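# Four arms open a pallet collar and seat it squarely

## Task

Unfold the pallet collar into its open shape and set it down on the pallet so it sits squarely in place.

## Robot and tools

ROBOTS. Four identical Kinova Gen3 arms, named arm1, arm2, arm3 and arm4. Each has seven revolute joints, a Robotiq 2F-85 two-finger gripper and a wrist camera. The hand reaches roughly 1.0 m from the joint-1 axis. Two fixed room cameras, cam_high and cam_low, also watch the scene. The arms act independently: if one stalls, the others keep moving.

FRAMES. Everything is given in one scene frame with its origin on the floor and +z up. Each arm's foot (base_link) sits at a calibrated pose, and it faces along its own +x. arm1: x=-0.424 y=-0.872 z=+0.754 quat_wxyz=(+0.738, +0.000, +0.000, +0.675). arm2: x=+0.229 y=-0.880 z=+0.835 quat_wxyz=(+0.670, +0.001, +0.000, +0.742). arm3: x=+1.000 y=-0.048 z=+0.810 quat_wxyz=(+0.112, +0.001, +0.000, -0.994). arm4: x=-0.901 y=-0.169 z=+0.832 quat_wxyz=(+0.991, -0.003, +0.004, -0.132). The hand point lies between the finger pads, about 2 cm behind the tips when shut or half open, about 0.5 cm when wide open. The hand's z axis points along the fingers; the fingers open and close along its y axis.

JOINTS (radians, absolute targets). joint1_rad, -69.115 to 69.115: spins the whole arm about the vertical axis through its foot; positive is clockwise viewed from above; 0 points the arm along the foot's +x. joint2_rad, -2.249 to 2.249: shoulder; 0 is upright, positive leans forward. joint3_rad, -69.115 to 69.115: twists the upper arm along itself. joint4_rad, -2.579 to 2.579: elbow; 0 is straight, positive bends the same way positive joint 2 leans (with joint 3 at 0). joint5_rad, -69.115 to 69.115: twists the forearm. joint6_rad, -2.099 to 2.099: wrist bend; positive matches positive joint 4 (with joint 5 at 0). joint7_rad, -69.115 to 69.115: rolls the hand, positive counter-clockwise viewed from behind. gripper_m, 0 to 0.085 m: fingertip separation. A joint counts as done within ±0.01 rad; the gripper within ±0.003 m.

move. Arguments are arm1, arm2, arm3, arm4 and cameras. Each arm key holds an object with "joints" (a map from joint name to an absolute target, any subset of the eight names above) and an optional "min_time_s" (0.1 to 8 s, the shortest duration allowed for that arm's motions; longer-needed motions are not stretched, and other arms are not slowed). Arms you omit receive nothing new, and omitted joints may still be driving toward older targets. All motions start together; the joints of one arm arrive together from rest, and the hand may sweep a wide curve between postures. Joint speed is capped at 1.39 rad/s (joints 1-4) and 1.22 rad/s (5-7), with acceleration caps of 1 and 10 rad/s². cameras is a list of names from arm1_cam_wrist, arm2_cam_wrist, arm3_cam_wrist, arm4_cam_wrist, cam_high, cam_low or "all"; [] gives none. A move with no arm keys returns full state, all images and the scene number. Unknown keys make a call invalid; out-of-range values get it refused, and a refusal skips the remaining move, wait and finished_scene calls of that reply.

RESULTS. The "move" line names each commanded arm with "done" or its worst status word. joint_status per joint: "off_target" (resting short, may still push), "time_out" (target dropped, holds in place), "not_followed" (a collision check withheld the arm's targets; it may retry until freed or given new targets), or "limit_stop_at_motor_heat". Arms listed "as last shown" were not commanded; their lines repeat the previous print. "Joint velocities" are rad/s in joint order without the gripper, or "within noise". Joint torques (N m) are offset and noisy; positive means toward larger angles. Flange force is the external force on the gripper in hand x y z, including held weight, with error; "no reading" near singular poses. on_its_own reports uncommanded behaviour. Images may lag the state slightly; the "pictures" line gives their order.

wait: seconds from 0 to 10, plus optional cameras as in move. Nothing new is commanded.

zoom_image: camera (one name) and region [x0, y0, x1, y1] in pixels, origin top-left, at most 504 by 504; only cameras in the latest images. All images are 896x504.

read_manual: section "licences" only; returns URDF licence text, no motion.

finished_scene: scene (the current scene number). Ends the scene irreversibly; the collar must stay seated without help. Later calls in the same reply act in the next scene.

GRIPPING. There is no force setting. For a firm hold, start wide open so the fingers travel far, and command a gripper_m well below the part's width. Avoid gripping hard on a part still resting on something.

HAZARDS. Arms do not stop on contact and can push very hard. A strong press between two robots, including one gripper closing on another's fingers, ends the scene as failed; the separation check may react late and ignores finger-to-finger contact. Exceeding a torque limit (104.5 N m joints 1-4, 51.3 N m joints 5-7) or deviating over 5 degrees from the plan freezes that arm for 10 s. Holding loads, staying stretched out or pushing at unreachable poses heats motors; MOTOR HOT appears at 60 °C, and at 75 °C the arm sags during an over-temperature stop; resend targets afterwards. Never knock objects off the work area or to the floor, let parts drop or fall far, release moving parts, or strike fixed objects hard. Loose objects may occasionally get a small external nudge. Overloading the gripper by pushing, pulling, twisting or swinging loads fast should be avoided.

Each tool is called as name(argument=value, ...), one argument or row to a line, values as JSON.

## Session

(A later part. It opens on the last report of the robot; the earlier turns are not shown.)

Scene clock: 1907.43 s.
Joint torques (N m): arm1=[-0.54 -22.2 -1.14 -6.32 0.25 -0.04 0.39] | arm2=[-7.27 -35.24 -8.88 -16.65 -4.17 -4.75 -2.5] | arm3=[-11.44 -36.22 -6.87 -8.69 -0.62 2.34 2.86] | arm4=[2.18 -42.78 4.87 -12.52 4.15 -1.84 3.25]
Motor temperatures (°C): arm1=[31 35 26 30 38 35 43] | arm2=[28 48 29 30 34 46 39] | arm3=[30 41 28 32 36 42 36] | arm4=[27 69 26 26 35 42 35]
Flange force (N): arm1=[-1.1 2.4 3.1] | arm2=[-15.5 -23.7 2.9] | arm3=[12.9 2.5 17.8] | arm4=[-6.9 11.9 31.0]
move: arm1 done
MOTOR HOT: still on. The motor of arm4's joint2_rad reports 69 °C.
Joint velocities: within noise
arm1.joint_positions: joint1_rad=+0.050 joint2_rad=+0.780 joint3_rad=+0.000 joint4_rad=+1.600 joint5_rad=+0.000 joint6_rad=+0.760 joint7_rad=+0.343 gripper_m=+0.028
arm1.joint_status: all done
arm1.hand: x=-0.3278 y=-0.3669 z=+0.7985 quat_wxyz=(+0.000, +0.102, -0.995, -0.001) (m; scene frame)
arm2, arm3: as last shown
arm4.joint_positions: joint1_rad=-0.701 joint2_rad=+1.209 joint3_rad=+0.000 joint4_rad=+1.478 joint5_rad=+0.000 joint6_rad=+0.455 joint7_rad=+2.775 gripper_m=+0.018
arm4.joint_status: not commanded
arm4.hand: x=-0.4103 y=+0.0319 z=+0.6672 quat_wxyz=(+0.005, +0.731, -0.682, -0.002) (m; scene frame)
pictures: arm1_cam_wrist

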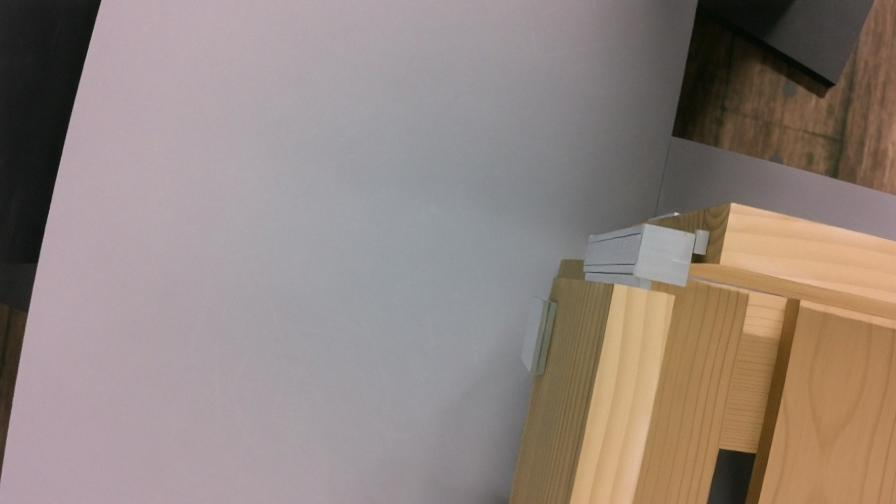

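move(
  arm2={"joints":{"joint1_rad":0.1002,"joint2_rad":1.3345,"joint4_rad":1.1902,"joint6_rad":0.6169,"joint7_rad":0.007},"min_time_s":2},
  arm3={"joints":{"joint1_rad":0.4001,"joint2_rad":1.3798,"joint4_rad":0.8941,"joint6_rad":0.8677,"joint7_rad":3.4219},"min_time_s":2},
  arm4={"joints":{"joint1_rad":-0.7028,"joint2_rad":1.2148,"joint4_rad":1.4693,"joint6_rad":0.4575,"joint7_rad":2.8083},"min_time_s":2},
  cameras=["arm1_cam_wrist","cam_low","cam_high","arm3_cam_wrist","arm4_cam_wrist"],
)

zoom_image(
  camera="cam_low",
  region=[220, 180, 440, 400],
)

zoom_image(
  camera="cam_high",
  region=[330, 150, 560, 370],
)

Scene clock: 1957.70 s.
Joint torques (N m): arm1=[-0.53 -22.21 -1.12 -6.38 0.26 -0.02 0.39] | arm2=[-8.31 -37.06 -10.07 -18.46 -4.62 -5.64 -2.59] | arm3=[-13.7 -37.81 -8.68 -10.4 -1.4 1.36 2.94] | arm4=[3.23 -43.9 6.08 -14.62 4.46 -2.88 3.33]
Motor temperatures (°C): arm1=[31 35 26 30 38 35 43] | arm2=[28 49 29 30 34 46 39] | arm3=[30 40 28 32 36 42 36] | arm4=[27 70 26 26 35 42 35]
Flange force (N): arm1=[-1.0 2.2 3.2] | arm2=[-16.7 -27.0 3.5] | arm3=[15.0 6.7 18.1] | arm4=[-8.1 16.4 29.9]
move: arm2 done; arm3 done; arm4 done
MOTOR HOT: still on. The motor of arm4's joint2_rad reports 70 °C.
Joint velocities: within noise
arm1: as last shown
arm2.joint_positions: joint1_rad=+0.100 joint2_rad=+1.335 joint3_rad=+0.000 joint4_rad=+1.190 joint5_rad=+0.000 joint6_rad=+0.617 joint7_rad=+0.007 gripper_m=+0.019
arm2.joint_status: all done
arm2.hand: x=+0.2522 y=-0.2889 z=+0.6519 quat_wxyz=(+0.001, +0.005, -1.000, -0.001) (m; scene frame)
arm3.joint_positions: joint1_rad=+0.400 joint2_rad=+1.380 joint3_rad=+0.000 joint4_rad=+0.894 joint5_rad=+0.000 joint6_rad=+0.868 joint7_rad=+3.422 gripper_m=+0.018
arm3.joint_status: all done
arm3.hand: x=+0.3618 y=+0.0900 z=+0.6586 quat_wxyz=(-0.001, -0.669, -0.743, +0.000) (m; scene frame)
arm4.joint_positions: joint1_rad=-0.703 joint2_rad=+1.215 joint3_rad=+0.000 joint4_rad=+1.469 joint5_rad=+0.000 joint6_rad=+0.457 joint7_rad=+2.808 gripper_m=+0.018
arm4.joint_status: all done
arm4.hand: x=-0.4093 y=+0.0334 z=+0.6652 quat_wxyz=(+0.005, +0.743, -0.669, -0.002) (m; scene frame)
pictures: arm1_cam_wrist, arm3_cam_wrist, arm4_cam_wrist, cam_high, cam_low

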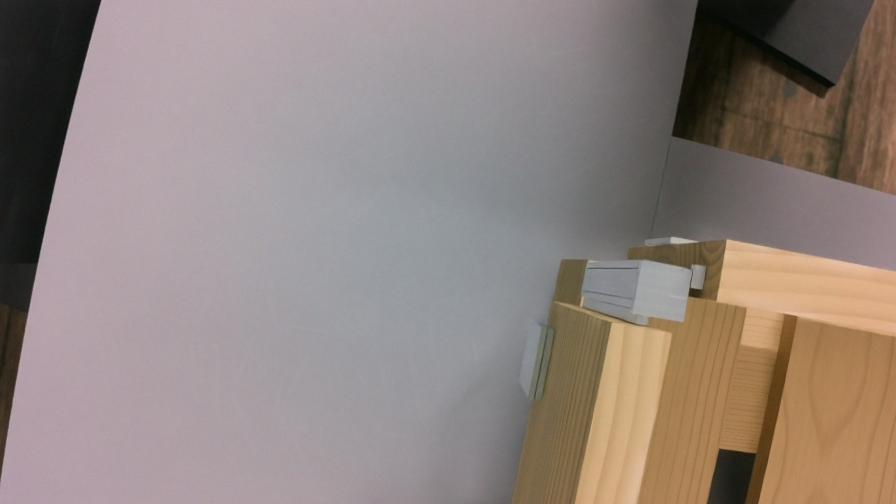

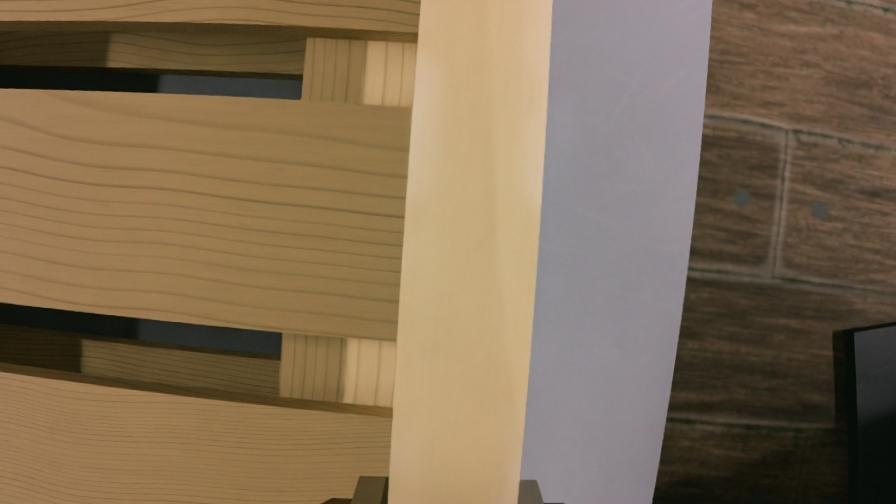

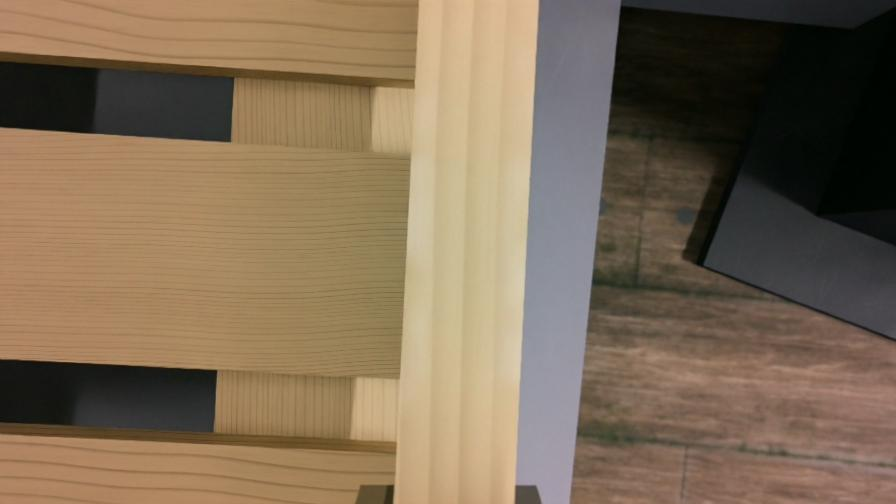

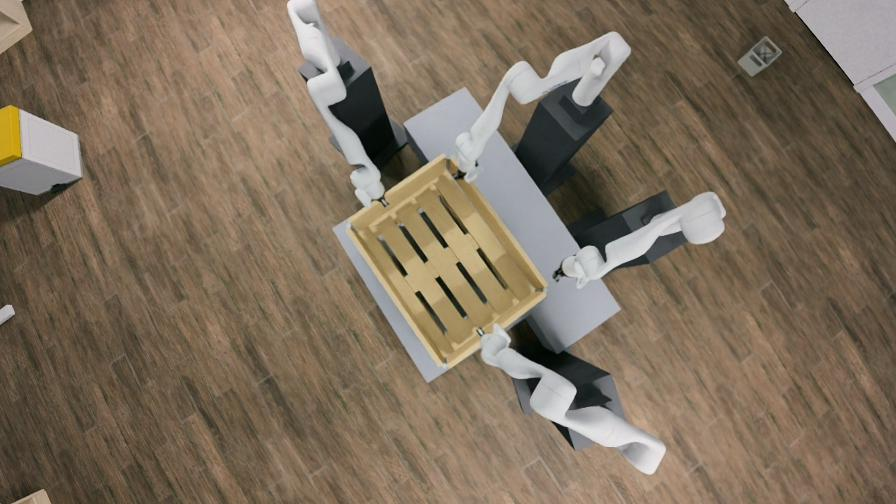

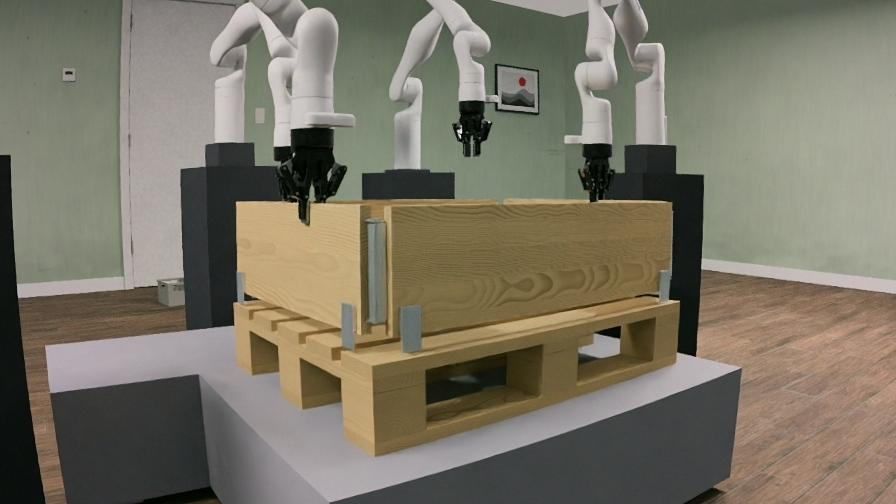

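Scaled by 2.291 from the camera's 896x504 image, which has a finer 1280x720 frame.

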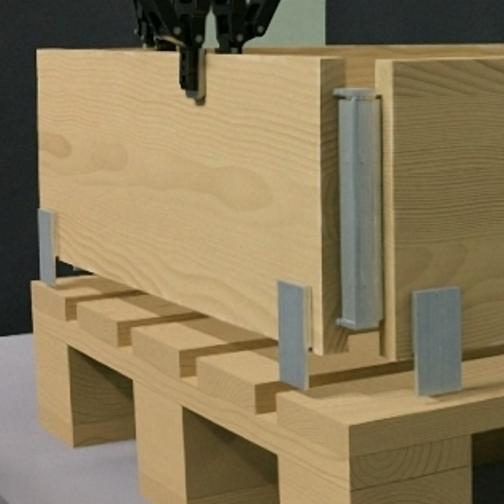

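Scaled by 2.191 from the camera's 896x504 image, which has a finer 1280x720 frame.

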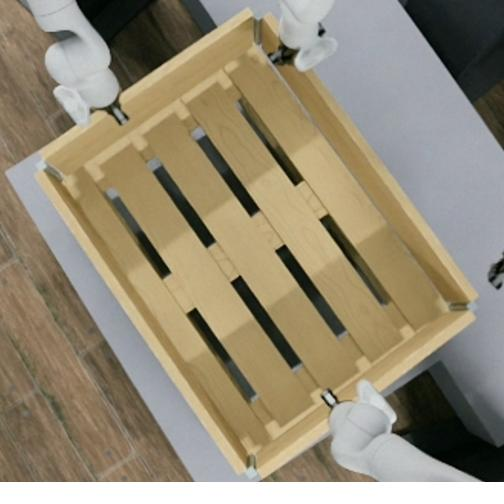

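move(
  cameras=["arm2_cam_wrist","arm1_cam_wrist","cam_high"],
)

zoom_image(
  camera="cam_high",
  region=[450, 160, 560, 320],
)

zoom_image(
  camera="arm1_cam_wrist",
  region=[480, 220, 760, 504],
)

Scene clock: 1983.43 s.
Joint torques (N m): arm1=[-0.53 -22.17 -1.04 -6.34 0.24 -0.04 0.39] | arm2=[-8.31 -37.1 -10.06 -18.44 -4.6 -5.71 -2.62] | arm3=[-13.74 -37.77 -8.62 -10.37 -1.38 1.29 2.92] | arm4=[3.22 -44 6.1 -14.59 4.47 -2.86 3.33]
Motor temperatures (°C): arm1=[31 35 26 30 38 35 43] | arm2=[28 49 29 30 34 46 39] | arm3=[30 40 28 32 36 42 36] | arm4=[27 67 26 26 35 42 35]
Flange force (N): arm1=[-1.1 2.3 3.0] | arm2=[-16.7 -26.6 3.5] | arm3=[15.2 6.4 18.0] | arm4=[-8.1 16.2 30.1]
MOTOR HOT: still on. The motor of arm4's joint2_rad reports 67 °C.
Joint velocities: within noise
arm1.joint_positions: joint1_rad=+0.050 joint2_rad=+0.780 joint3_rad=+0.000 joint4_rad=+1.600 joint5_rad=+0.000 joint6_rad=+0.760 joint7_rad=+0.343 gripper_m=+0.028
arm1.joint_status: not commanded
arm1.hand: x=-0.3278 y=-0.3669 z=+0.7985 quat_wxyz=(+0.000, +0.102, -0.995, -0.001) (m; scene frame)
arm2.joint_positions: joint1_rad=+0.100 joint2_rad=+1.335 joint3_rad=+0.000 joint4_rad=+1.190 joint5_rad=+0.000 joint6_rad=+0.617 joint7_rad=+0.007 gripper_m=+0.019
arm2.joint_status: all done
arm2.hand: x=+0.2522 y=-0.2889 z=+0.6519 quat_wxyz=(+0.001, +0.005, -1.000, -0.001) (m; scene frame)
arm3.joint_positions: joint1_rad=+0.400 joint2_rad=+1.380 joint3_rad=+0.000 joint4_rad=+0.894 joint5_rad=+0.000 joint6_rad=+0.868 joint7_rad=+3.422 gripper_m=+0.018
arm3.joint_status: all done
arm3.hand: x=+0.3618 y=+0.0900 z=+0.6586 quat_wxyz=(-0.001, -0.669, -0.743, +0.000) (m; scene frame)
arm4.joint_positions: joint1_rad=-0.703 joint2_rad=+1.215 joint3_rad=+0.000 joint4_rad=+1.469 joint5_rad=+0.000 joint6_rad=+0.457 joint7_rad=+2.808 gripper_m=+0.018
arm4.joint_status: all done
arm4.hand: x=-0.4093 y=+0.0334 z=+0.6652 quat_wxyz=(+0.005, +0.743, -0.669, -0.002) (m; scene frame)
pictures: arm1_cam_wrist, arm2_cam_wrist, cam_high

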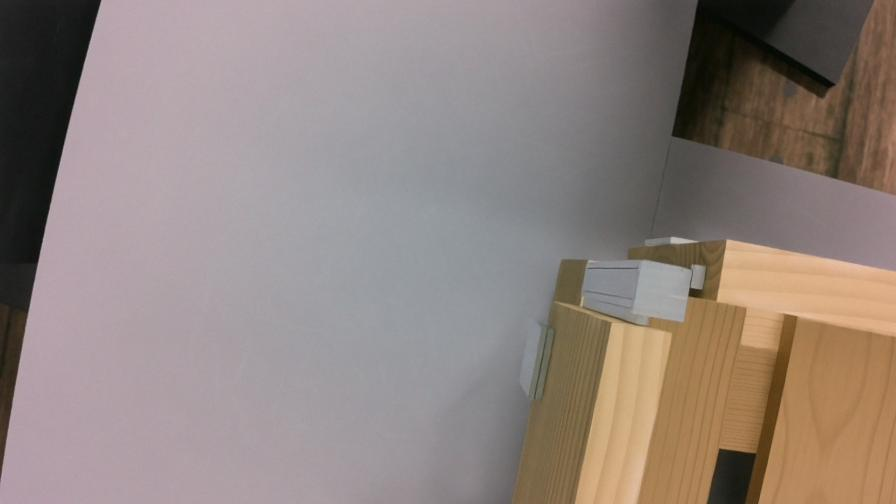

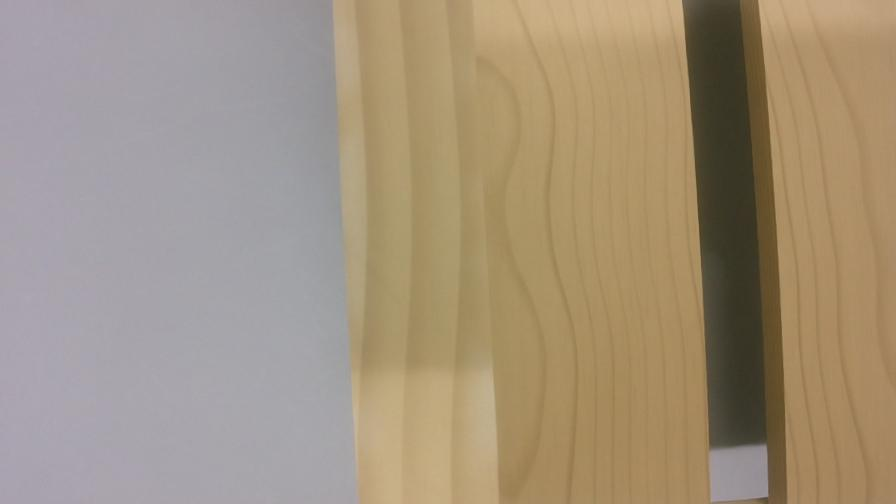

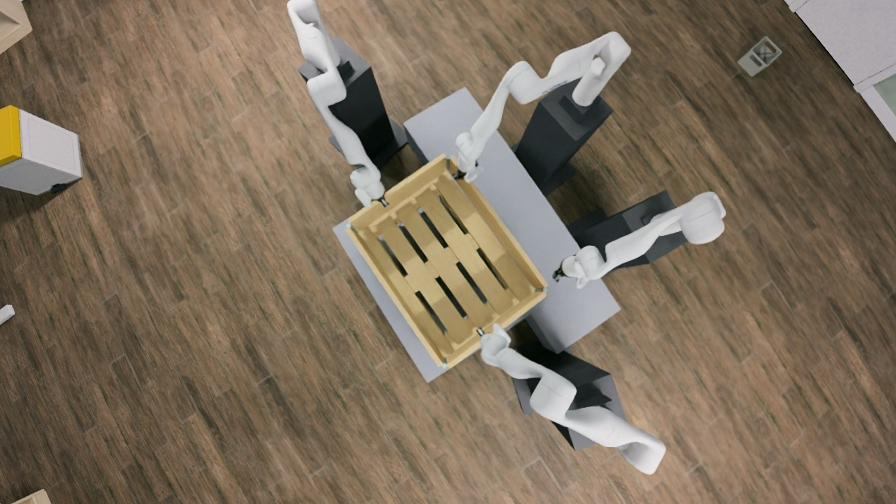

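Scaled by 3.150 from the camera's 896x504 image, which has a finer 1280x720 frame.

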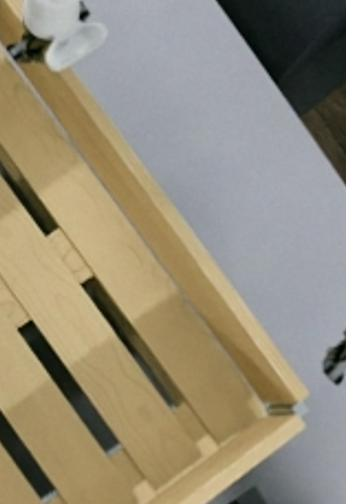

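Scaled by 1.775 from the camera's 896x504 image, which has a finer 1280x720 frame.

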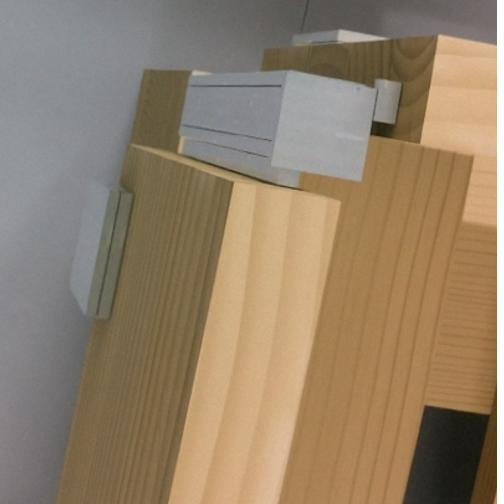

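move(
  arm2={"joints":{"joint1_rad":0.1003,"joint2_rad":1.3704,"joint4_rad":1.1554,"joint6_rad":0.6158,"joint7_rad":0.007},"min_time_s":2},
  arm3={"joints":{"joint1_rad":0.4046,"joint2_rad":1.4092,"joint4_rad":0.8721,"joint6_rad":0.8603,"joint7_rad":3.4264},"min_time_s":2},
  arm4={"joints":{"joint1_rad":-0.7078,"joint2_rad":1.2396,"joint4_rad":1.4529,"joint6_rad":0.4491,"joint7_rad":2.8033},"min_time_s":2},
  cameras=["arm1_cam_wrist","cam_low"],
)

zoom_image(
  camera="cam_low",
  region=[220, 180, 440, 400],
)

zoom_image(
  camera="cam_low",
  region=[630, 260, 690, 330],
)

zoom_image(
  camera="arm1_cam_wrist",
  region=[480, 220, 760, 504],
)

Scene clock: 2026.10 s.
Joint torques (N m): arm1=[-0.57 -22.17 -1.05 -6.36 0.23 -0.08 0.41] | arm2=[3.24 36.53 1.73 -35.11 0.35 -35.33 -1.44] | arm3=[-8.37 36.11 -5.26 -12.39 0.94 -25.48 3.07] | arm4=[-1.01 -39.29 1.59 -29.06 3.08 -12.52 2.75]
Motor temperatures (°C): arm1=[31 35 26 30 38 34 43] | arm2=[28 48 29 31 35 46 39] | arm3=[30 40 28 32 36 42 36] | arm4=[27 64 26 27 36 42 35]
Flange force (N): arm1=[-1.1 2.2 3.0] | arm2=[9.2 -119.8 -197.4] | arm3=[-17.6 77.9 -152.5] | arm4=[10.6 47.1 -6.9]
move: arm2 done; arm3 done; arm4 done
MOTOR HOT: still on. The motor of arm4's joint2_rad reports 64 °C.
TORQUE WARNING: arm2's joint6_rad reached its warning level (29.4 N m). A warning alone does not stop the arm.
Joint velocities: within noise
arm1: as last shown
arm2.joint_positions: joint1_rad=+0.100 joint2_rad=+1.370 joint3_rad=+0.000 joint4_rad=+1.155 joint5_rad=+0.000 joint6_rad=+0.621 joint7_rad=+0.007 gripper_m=+0.019
arm2.joint_status: all done
arm2.hand: x=+0.2522 y=-0.2874 z=+0.6372 quat_wxyz=(+0.001, +0.005, -1.000, +0.002) (m; scene frame)
arm3.joint_positions: joint1_rad=+0.405 joint2_rad=+1.408 joint3_rad=+0.000 joint4_rad=+0.872 joint5_rad=+0.000 joint6_rad=+0.860 joint7_rad=+3.426 gripper_m=+0.018
arm3.joint_status: all done
arm3.hand: x=+0.3613 y=+0.0930 z=+0.6453 quat_wxyz=(+0.000, -0.669, -0.743, +0.000) (m; scene frame)
arm4.joint_positions: joint1_rad=-0.708 joint2_rad=+1.240 joint3_rad=+0.000 joint4_rad=+1.453 joint5_rad=+0.000 joint6_rad=+0.449 joint7_rad=+2.803 gripper_m=+0.018
arm4.joint_status: all done
arm4.hand: x=-0.4094 y=+0.0364 z=+0.6541 quat_wxyz=(+0.005, +0.743, -0.669, -0.002) (m; scene frame)
pictures: arm1_cam_wrist, cam_low

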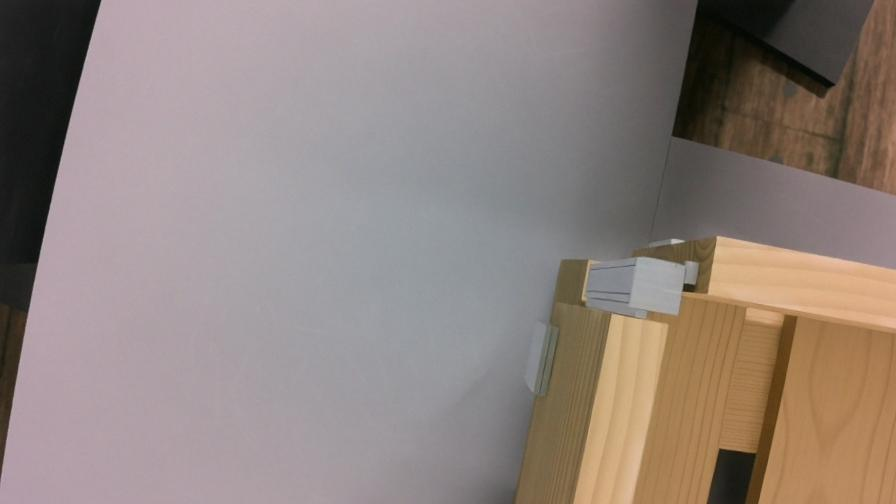

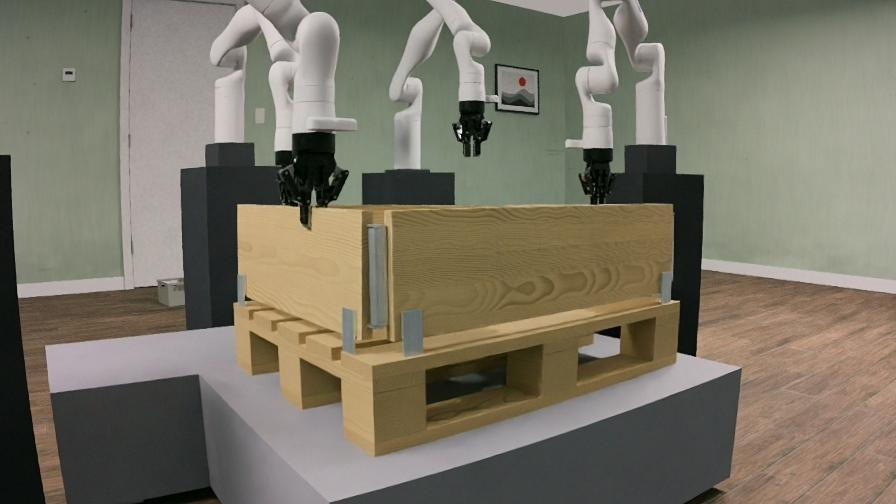

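Scaled by 2.291 from the camera's 896x504 image, which has a finer 1280x720 frame.

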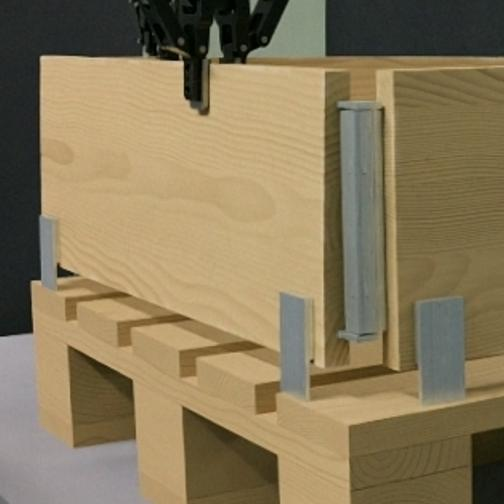

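Scaled by 7.200 from the camera's 896x504 image, which has a finer 1280x720 frame.

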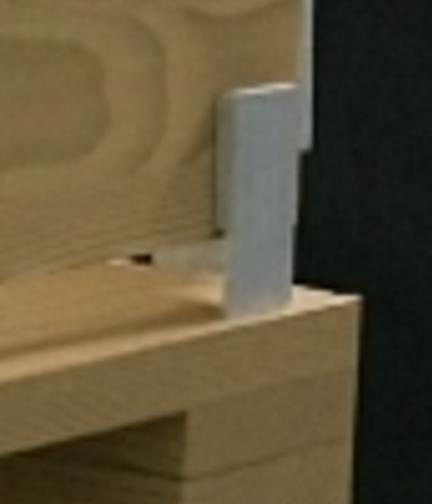

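Scaled by 1.775 from the camera's 896x504 image, which has a finer 1280x720 frame.

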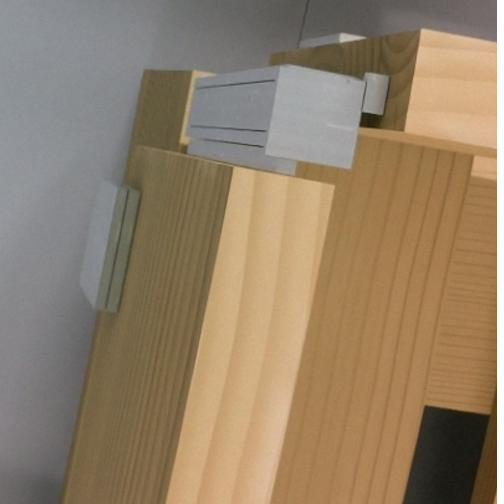

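move(
  arm2={"joints":{"joint1_rad":0.1003,"joint2_rad":1.3345,"joint4_rad":1.1902,"joint6_rad":0.6169,"joint7_rad":0.007},"min_time_s":1},
  arm3={"joints":{"joint1_rad":0.4001,"joint2_rad":1.3798,"joint4_rad":0.8941,"joint6_rad":0.8677,"joint7_rad":3.4219},"min_time_s":1},
  arm4={"joints":{"joint1_rad":-0.7028,"joint2_rad":1.2148,"joint4_rad":1.4693,"joint6_rad":0.4575,"joint7_rad":2.8083},"min_time_s":1},
)

move(
  arm2={"joints":{"joint1_rad":0.1069,"joint2_rad":1.3515,"joint4_rad":1.1354,"joint6_rad":0.6547,"joint7_rad":0.0137},"min_time_s":1.5},
  arm3={"joints":{"joint1_rad":0.4178,"joint2_rad":1.3764,"joint4_rad":0.9034,"joint6_rad":0.8618,"joint7_rad":3.4396},"min_time_s":1.5},
  arm4={"joints":{"joint1_rad":-0.718,"joint2_rad":1.2298,"joint4_rad":1.4336,"joint6_rad":0.4783,"joint7_rad":2.7931},"min_time_s":1.5},
  cameras=["arm1_cam_wrist","cam_low"],
)

zoom_image(
  camera="cam_low",
  region=[220, 180, 440, 400],
)

zoom_image(
  camera="cam_low",
  region=[630, 260, 690, 330],
)

zoom_image(
  camera="arm1_cam_wrist",
  region=[480, 220, 760, 504],
)

Scene clock: 2075.50 s.
Joint torques (N m): arm1=[-0.52 -22.2 -1.1 -6.33 0.19 -0.01 0.36] | arm2=[-8.72 -40.03 -9.43 -19.75 -3.59 -6.57 -1.78] | arm3=[-13.59 -36.11 -8.48 -10.02 -1.33 0.99 2.91] | arm4=[2.95 -43.5 5.4 -14.38 3.98 -2.75 2.97]
Motor temperatures (°C): arm1=[31 35 26 30 38 34 43] | arm2=[28 49 29 34 34 61 39] | arm3=[29 43 28 33 36 50 36] | arm4=[27 65 26 30 35 43 35]
Flange force (N): arm1=[-1.1 2.3 3.1] | arm2=[-16.1 -25.7 7.3] | arm3=[14.9 6.8 14.9] | arm4=[-7.0 15.9 29.4]
move: arm2 done; arm3 done; arm4 done
MOTOR HOT: the motor of arm2's joint6_rad reports 61 °C; the controller stops that arm at 75 °C. To cool a motor, set the load down, stop pushing, or move to a pose that needs little force.
MOTOR HOT: still on. The motor of arm4's joint2_rad reports 65 °C.
TORQUE WARNING: arm2's joint6_rad reached its warning level (29.4 N m). A warning alone does not stop the arm.
Joint velocities: within noise
arm1: as last shown
arm2.joint_positions: joint1_rad=+0.100 joint2_rad=+1.335 joint3_rad=+0.000 joint4_rad=+1.190 joint5_rad=+0.000 joint6_rad=+0.617 joint7_rad=+0.007 gripper_m=+0.019
arm2.joint_status: all done
arm2.hand: x=+0.2523 y=-0.2889 z=+0.6519 quat_wxyz=(+0.001, +0.005, -1.000, -0.001) (m; scene frame)
arm3.joint_positions: joint1_rad=+0.400 joint2_rad=+1.380 joint3_rad=+0.000 joint4_rad=+0.894 joint5_rad=+0.000 joint6_rad=+0.868 joint7_rad=+3.422 gripper_m=+0.018
arm3.joint_status: all done
arm3.hand: x=+0.3618 y=+0.0900 z=+0.6586 quat_wxyz=(-0.001, -0.669, -0.743, +0.000) (m; scene frame)
arm4.joint_positions: joint1_rad=-0.703 joint2_rad=+1.215 joint3_rad=+0.000 joint4_rad=+1.469 joint5_rad=+0.000 joint6_rad=+0.457 joint7_rad=+2.808 gripper_m=+0.018
arm4.joint_status: all done
arm4.hand: x=-0.4092 y=+0.0334 z=+0.6652 quat_wxyz=(+0.005, +0.743, -0.670, -0.002) (m; scene frame)
pictures: none

Scene clock: 2077.30 s.
Joint torques (N m): arm1=[-0.55 -22.24 -1.1 -6.33 0.23 -0.06 0.4] | arm2=[-9.05 -40.87 -9.83 -20.14 -3.89 -6.61 -1.74] | arm3=[-13.43 -36.48 -8.44 -10.13 -1.24 0.84 2.93] | arm4=[3.05 -43.1 5.32 -14.17 3.96 -2.49 2.99]
Motor temperatures (°C): arm1=[31 35 26 30 38 34 43] | arm2=[28 49 29 34 34 61 39] | arm3=[29 43 28 33 36 50 36] | arm4=[27 65 26 30 35 43 35]
Flange force (N): arm1=[-1.2 2.4 3.1] | arm2=[-16.1 -26.2 7.8] | arm3=[14.7 6.4 15.4] | arm4=[-6.9 15.7 28.2]
move: arm2 done; arm3 done; arm4 done
MOTOR HOT: still on. The motor of arm2's joint6_rad reports 61 °C.
MOTOR HOT: still on. The motor of arm4's joint2_rad reports 65 °C.
Joint velocities: within noise
arm1: as last shown
arm2.joint_positions: joint1_rad=+0.107 joint2_rad=+1.351 joint3_rad=+0.000 joint4_rad=+1.135 joint5_rad=+0.000 joint6_rad=+0.655 joint7_rad=+0.014 gripper_m=+0.019
arm2.joint_status: all done
arm2.hand: x=+0.2562 y=-0.2779 z=+0.6520 quat_wxyz=(+0.001, +0.005, -1.000, -0.001) (m; scene frame)
arm3.joint_positions: joint1_rad=+0.418 joint2_rad=+1.376 joint3_rad=+0.000 joint4_rad=+0.903 joint5_rad=+0.000 joint6_rad=+0.862 joint7_rad=+3.440 gripper_m=+0.018
arm3.joint_status: all done
arm3.hand: x=+0.3658 y=+0.1010 z=+0.6585 quat_wxyz=(-0.001, -0.669, -0.743, +0.000) (m; scene frame)
arm4.joint_positions: joint1_rad=-0.718 joint2_rad=+1.230 joint3_rad=+0.000 joint4_rad=+1.434 joint5_rad=+0.000 joint6_rad=+0.478 joint7_rad=+2.793 gripper_m=+0.018
arm4.joint_status: all done
arm4.hand: x=-0.4053 y=+0.0443 z=+0.6621 quat_wxyz=(+0.005, +0.743, -0.669, -0.002) (m; scene frame)
pictures: arm1_cam_wrist, cam_low

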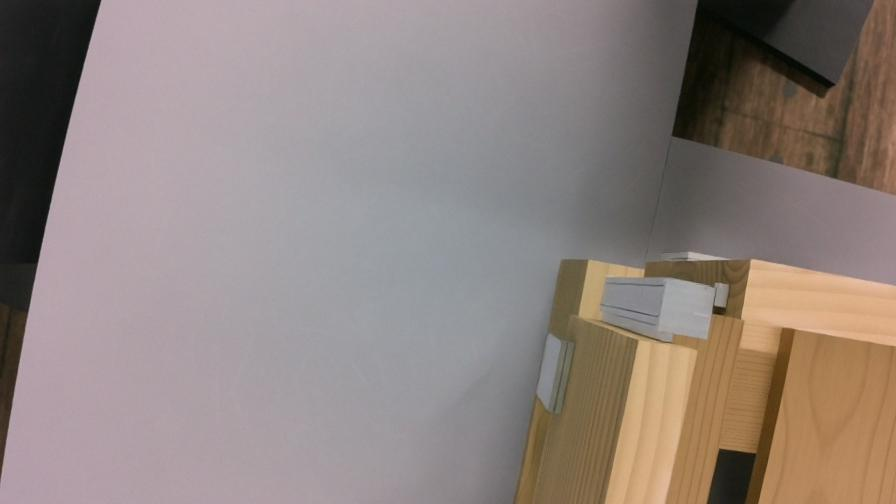

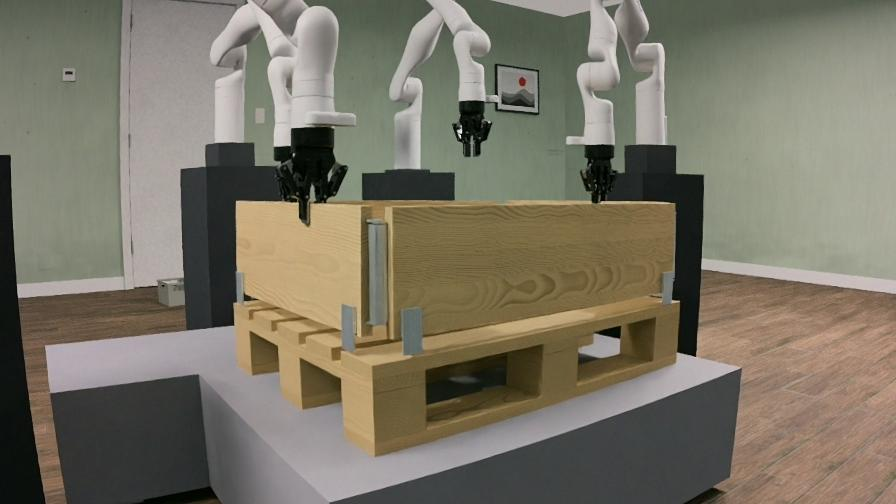

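Scaled by 2.291 from the camera's 896x504 image, which has a finer 1280x720 frame.

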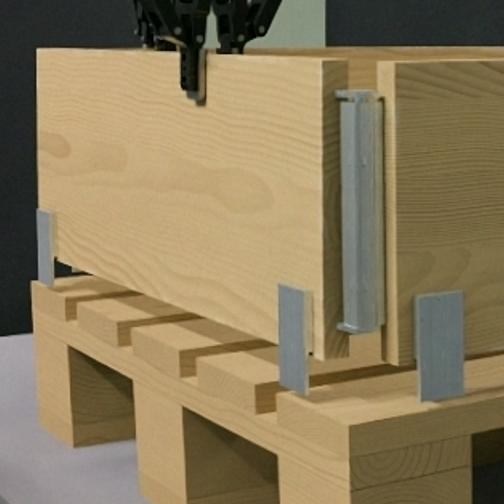

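Scaled by 7.200 from the camera's 896x504 image, which has a finer 1280x720 frame.

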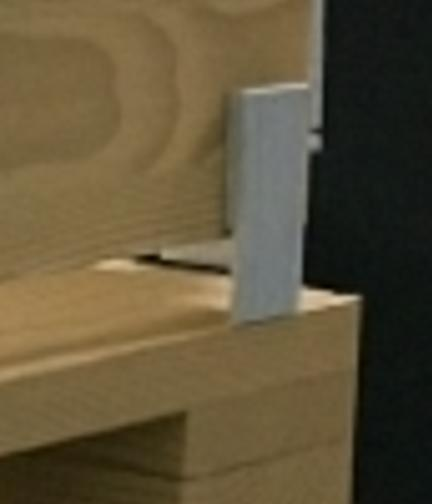

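Scaled by 1.775 from the camera's 896x504 image, which has a finer 1280x720 frame.

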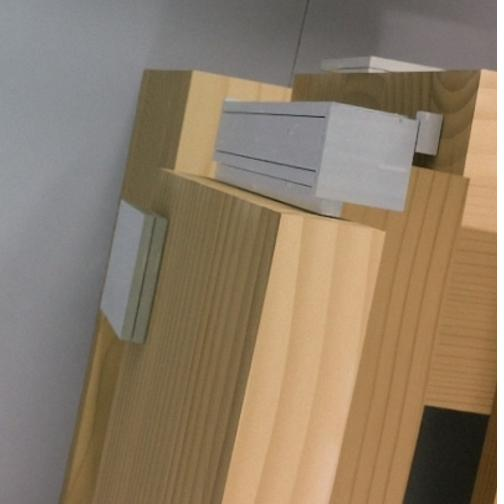

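move(
  arm2={"joints":{"joint1_rad":0.1258,"joint2_rad":1.3688,"joint4_rad":1.0819,"joint6_rad":0.6909,"joint7_rad":0.0501},"min_time_s":1.5},
  arm3={"joints":{"joint1_rad":0.4371,"joint2_rad":1.3718,"joint4_rad":0.9162,"joint6_rad":0.8537,"joint7_rad":3.4764},"min_time_s":1.5},
  arm4={"joints":{"joint1_rad":-0.7104,"joint2_rad":1.2353,"joint4_rad":1.4134,"joint6_rad":0.4929,"joint7_rad":2.8182},"min_time_s":1.5},
  cameras=["arm1_cam_wrist","cam_low","cam_high"],
)

zoom_image(
  camera="cam_low",
  region=[220, 180, 440, 400],
)

zoom_image(
  camera="cam_low",
  region=[630, 260, 690, 330],
)

zoom_image(
  camera="arm1_cam_wrist",
  region=[480, 220, 760, 504],
)

zoom_image(
  camera="cam_high",
  region=[330, 150, 560, 370],
)

Scene clock: 2122.20 s.
Joint torques (N m): arm1=[-0.56 -22.15 -1.06 -6.35 0.24 -0.02 0.38] | arm2=[4.35 -44.27 3.81 -20.39 0.31 -5.74 -1.47] | arm3=[-12.03 -35.84 -7.09 -8.95 -0.28 1.67 3.41] | arm4=[5.59 -42.16 8.5 -14.53 5.11 -3.07 3.32]
Motor temperatures (°C): arm1=[31 35 26 30 38 34 43] | arm2=[28 49 29 34 34 55 39] | arm3=[29 45 28 32 36 47 36] | arm4=[27 62 26 29 35 43 35]
Flange force (N): arm1=[-1.1 2.1 3.0] | arm2=[7.2 -24.2 14.5] | arm3=[12.7 3.8 16.3] | arm4=[-12.1 17.4 24.8]
move: arm2 done; arm3 done; arm4 done
MOTOR HOT: still on. The motor of arm4's joint2_rad reports 62 °C.
MOTOR HOT: cleared for the motors of arm2.
Joint velocities: within noise
arm1: as last shown
arm2.joint_positions: joint1_rad=+0.126 joint2_rad=+1.369 joint3_rad=+0.000 joint4_rad=+1.082 joint5_rad=+0.000 joint6_rad=+0.691 joint7_rad=+0.050 gripper_m=+0.019
arm2.joint_status: all done
arm2.hand: x=+0.2678 y=-0.2681 z=+0.6520 quat_wxyz=(+0.001, +0.013, -1.000, -0.001) (m; scene frame)
arm3.joint_positions: joint1_rad=+0.437 joint2_rad=+1.372 joint3_rad=+0.000 joint4_rad=+0.916 joint5_rad=+0.000 joint6_rad=+0.854 joint7_rad=+3.476 gripper_m=+0.018
arm3.joint_status: all done
arm3.hand: x=+0.3708 y=+0.1128 z=+0.6585 quat_wxyz=(-0.001, -0.662, -0.749, +0.000) (m; scene frame)
arm4.joint_positions: joint1_rad=-0.710 joint2_rad=+1.235 joint3_rad=+0.000 joint4_rad=+1.413 joint5_rad=+0.000 joint6_rad=+0.493 joint7_rad=+2.818 gripper_m=+0.018
arm4.joint_status: all done
arm4.hand: x=-0.3993 y=+0.0427 z=+0.6620 quat_wxyz=(+0.005, +0.749, -0.663, -0.002) (m; scene frame)
pictures: arm1_cam_wrist, cam_high, cam_low

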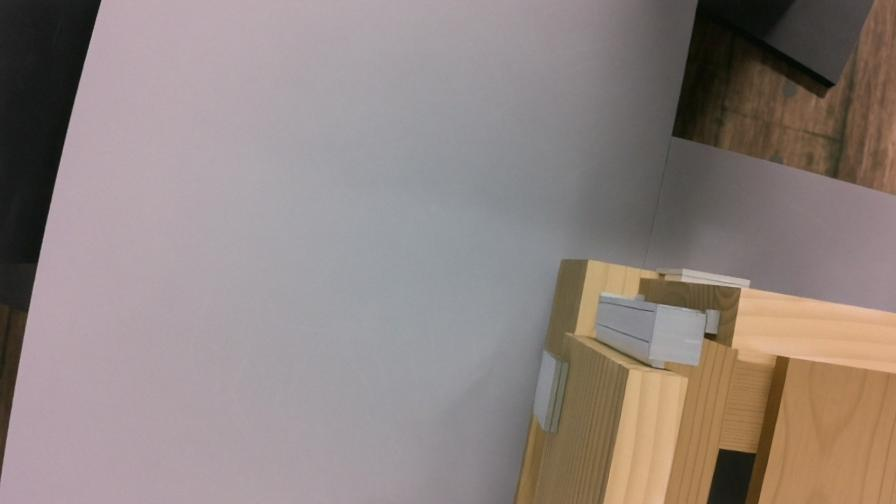

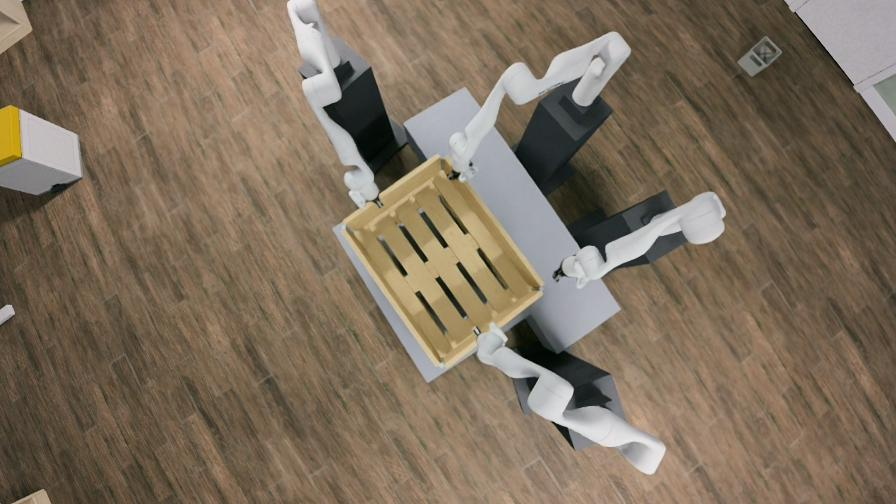

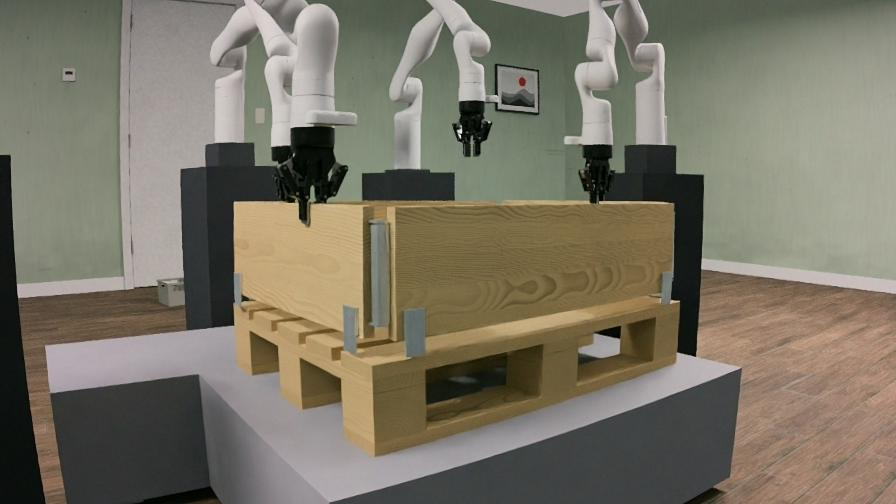

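Scaled by 2.291 from the camera's 896x504 image, which has a finer 1280x720 frame.

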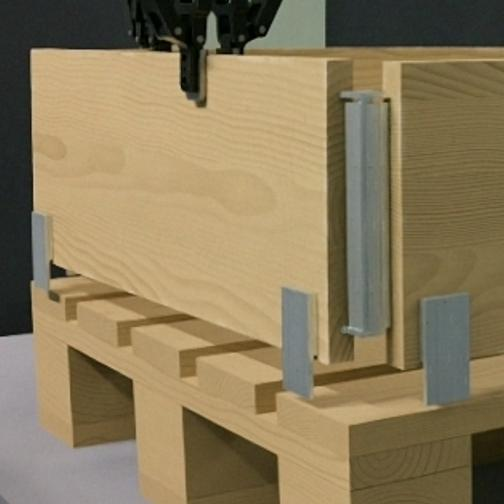

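Scaled by 7.200 from the camera's 896x504 image, which has a finer 1280x720 frame.

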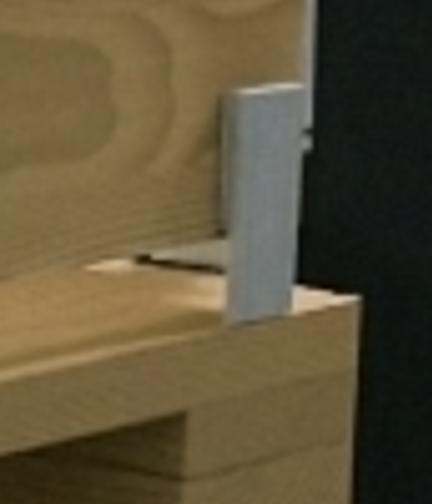

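Scaled by 1.775 from the camera's 896x504 image, which has a finer 1280x720 frame.

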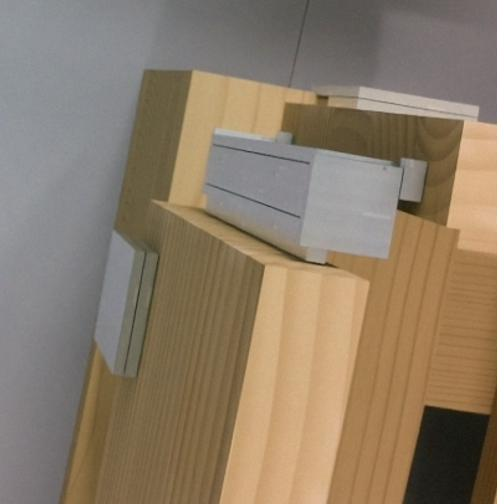

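Scaled by 2.191 from the camera's 896x504 image, which has a finer 1280x720 frame.

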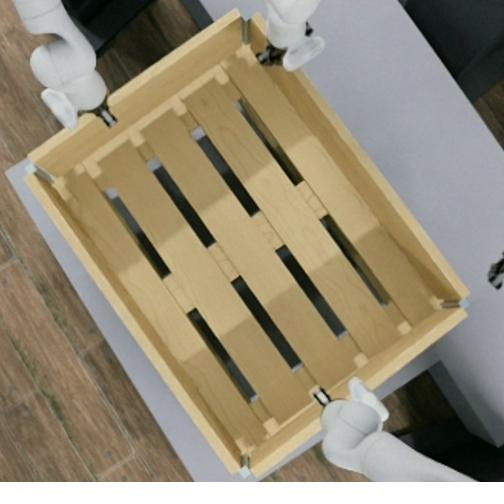

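move(
  arm2={"joints":{"joint1_rad":0.1192,"joint2_rad":1.3954,"joint4_rad":1.061,"joint6_rad":0.6853,"joint7_rad":0.0435},"min_time_s":2.5},
  arm3={"joints":{"joint1_rad":0.4397,"joint2_rad":1.3806,"joint4_rad":0.9258,"joint6_rad":0.8352,"joint7_rad":3.458},"min_time_s":2.5},
  arm4={"joints":{"joint1_rad":-0.71,"joint2_rad":1.2617,"joint4_rad":1.3896,"joint6_rad":0.4903,"joint7_rad":2.7976},"min_time_s":2.5},
  cameras=["arm1_cam_wrist","cam_low"],
)

zoom_image(
  camera="cam_low",
  region=[220, 180, 440, 400],
)

zoom_image(
  camera="cam_low",
  region=[630, 260, 690, 330],
)

zoom_image(
  camera="arm1_cam_wrist",
  region=[480, 220, 760, 504],
)

Scene clock: 2169.10 s.
Joint torques (N m): arm1=[-0.6 -22.19 -1.07 -6.34 0.27 -0.02 0.39] | arm2=[-8.58 -37.02 -9.04 -19.84 -3.79 -7.14 -1.72] | arm3=[-10.57 -37.01 -6.75 -8.6 -0.63 2.45 2.88] | arm4=[3.45 -42.73 5.26 -12.09 3.48 -1.33 2.49]
Motor temperatures (°C): arm1=[31 35 26 30 38 34 43] | arm2=[28 51 29 34 34 52 39] | arm3=[29 46 28 32 36 45 36] | arm4=[27 59 26 29 35 42 35]
Flange force (N): arm1=[-1.2 2.2 3.1] | arm2=[-13.9 -30.5 -1.7] | arm3=[11.7 2.3 19.7] | arm4=[-8.1 11.0 29.8]
move: arm2 done; arm3 done; arm4 done
MOTOR HOT: still on. The motor of arm4's joint2_rad reports 59 °C.
TORQUE WARNING: arm4's joint2_rad reached its warning level (56.7 N m). A warning alone does not stop the arm.
Joint velocities: within noise
arm1: as last shown
arm2.joint_positions: joint1_rad=+0.119 joint2_rad=+1.395 joint3_rad=+0.000 joint4_rad=+1.061 joint5_rad=+0.000 joint6_rad=+0.685 joint7_rad=+0.044 gripper_m=+0.019
arm2.joint_status: all done
arm2.hand: x=+0.2638 y=-0.2672 z=+0.6399 quat_wxyz=(+0.001, +0.013, -1.000, -0.001) (m; scene frame)
arm3.joint_positions: joint1_rad=+0.440 joint2_rad=+1.381 joint3_rad=+0.000 joint4_rad=+0.926 joint5_rad=+0.000 joint6_rad=+0.835 joint7_rad=+3.458 gripper_m=+0.018
arm3.joint_status: all done
arm3.hand: x=+0.3743 y=+0.1138 z=+0.6505 quat_wxyz=(-0.001, -0.670, -0.742, +0.000) (m; scene frame)
arm4.joint_positions: joint1_rad=-0.710 joint2_rad=+1.262 joint3_rad=+0.000 joint4_rad=+1.390 joint5_rad=+0.000 joint6_rad=+0.490 joint7_rad=+2.798 gripper_m=+0.018
arm4.joint_status: all done
arm4.hand: x=-0.3968 y=+0.0436 z=+0.6511 quat_wxyz=(+0.005, +0.742, -0.671, -0.002) (m; scene frame)
pictures: arm1_cam_wrist, cam_low

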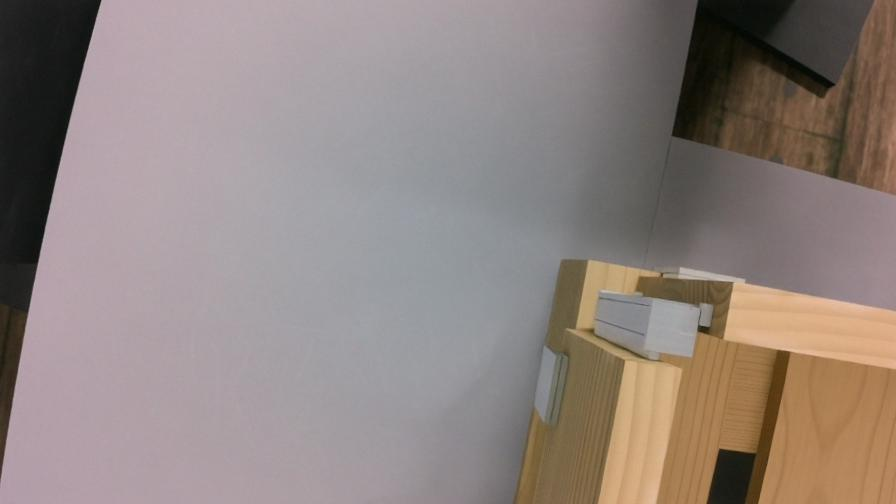

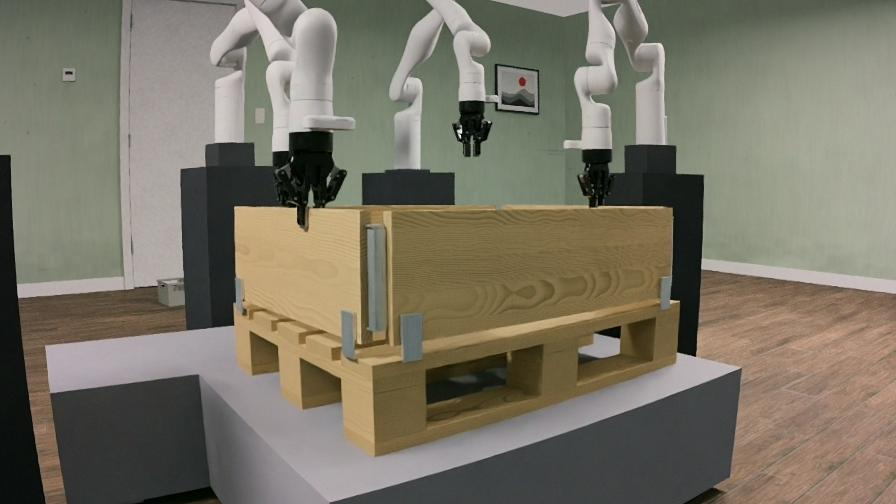

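Scaled by 2.291 from the camera's 896x504 image, which has a finer 1280x720 frame.

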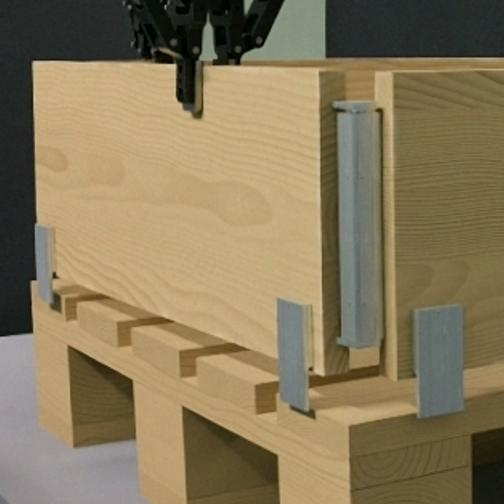

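Scaled by 7.200 from the camera's 896x504 image, which has a finer 1280x720 frame.

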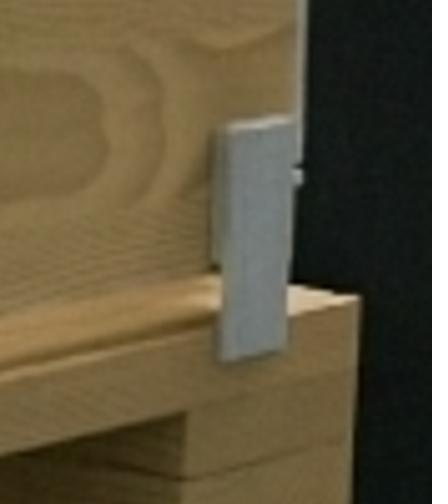

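Scaled by 1.775 from the camera's 896x504 image, which has a finer 1280x720 frame.

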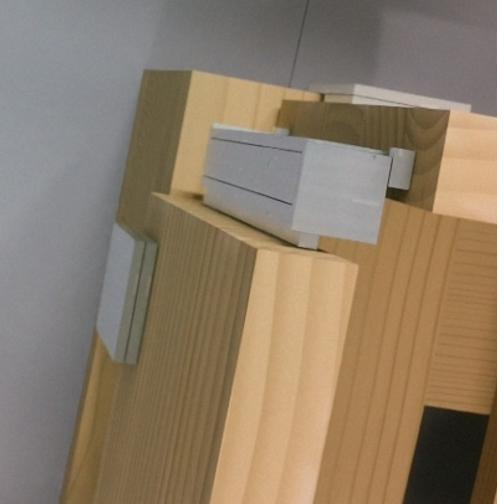

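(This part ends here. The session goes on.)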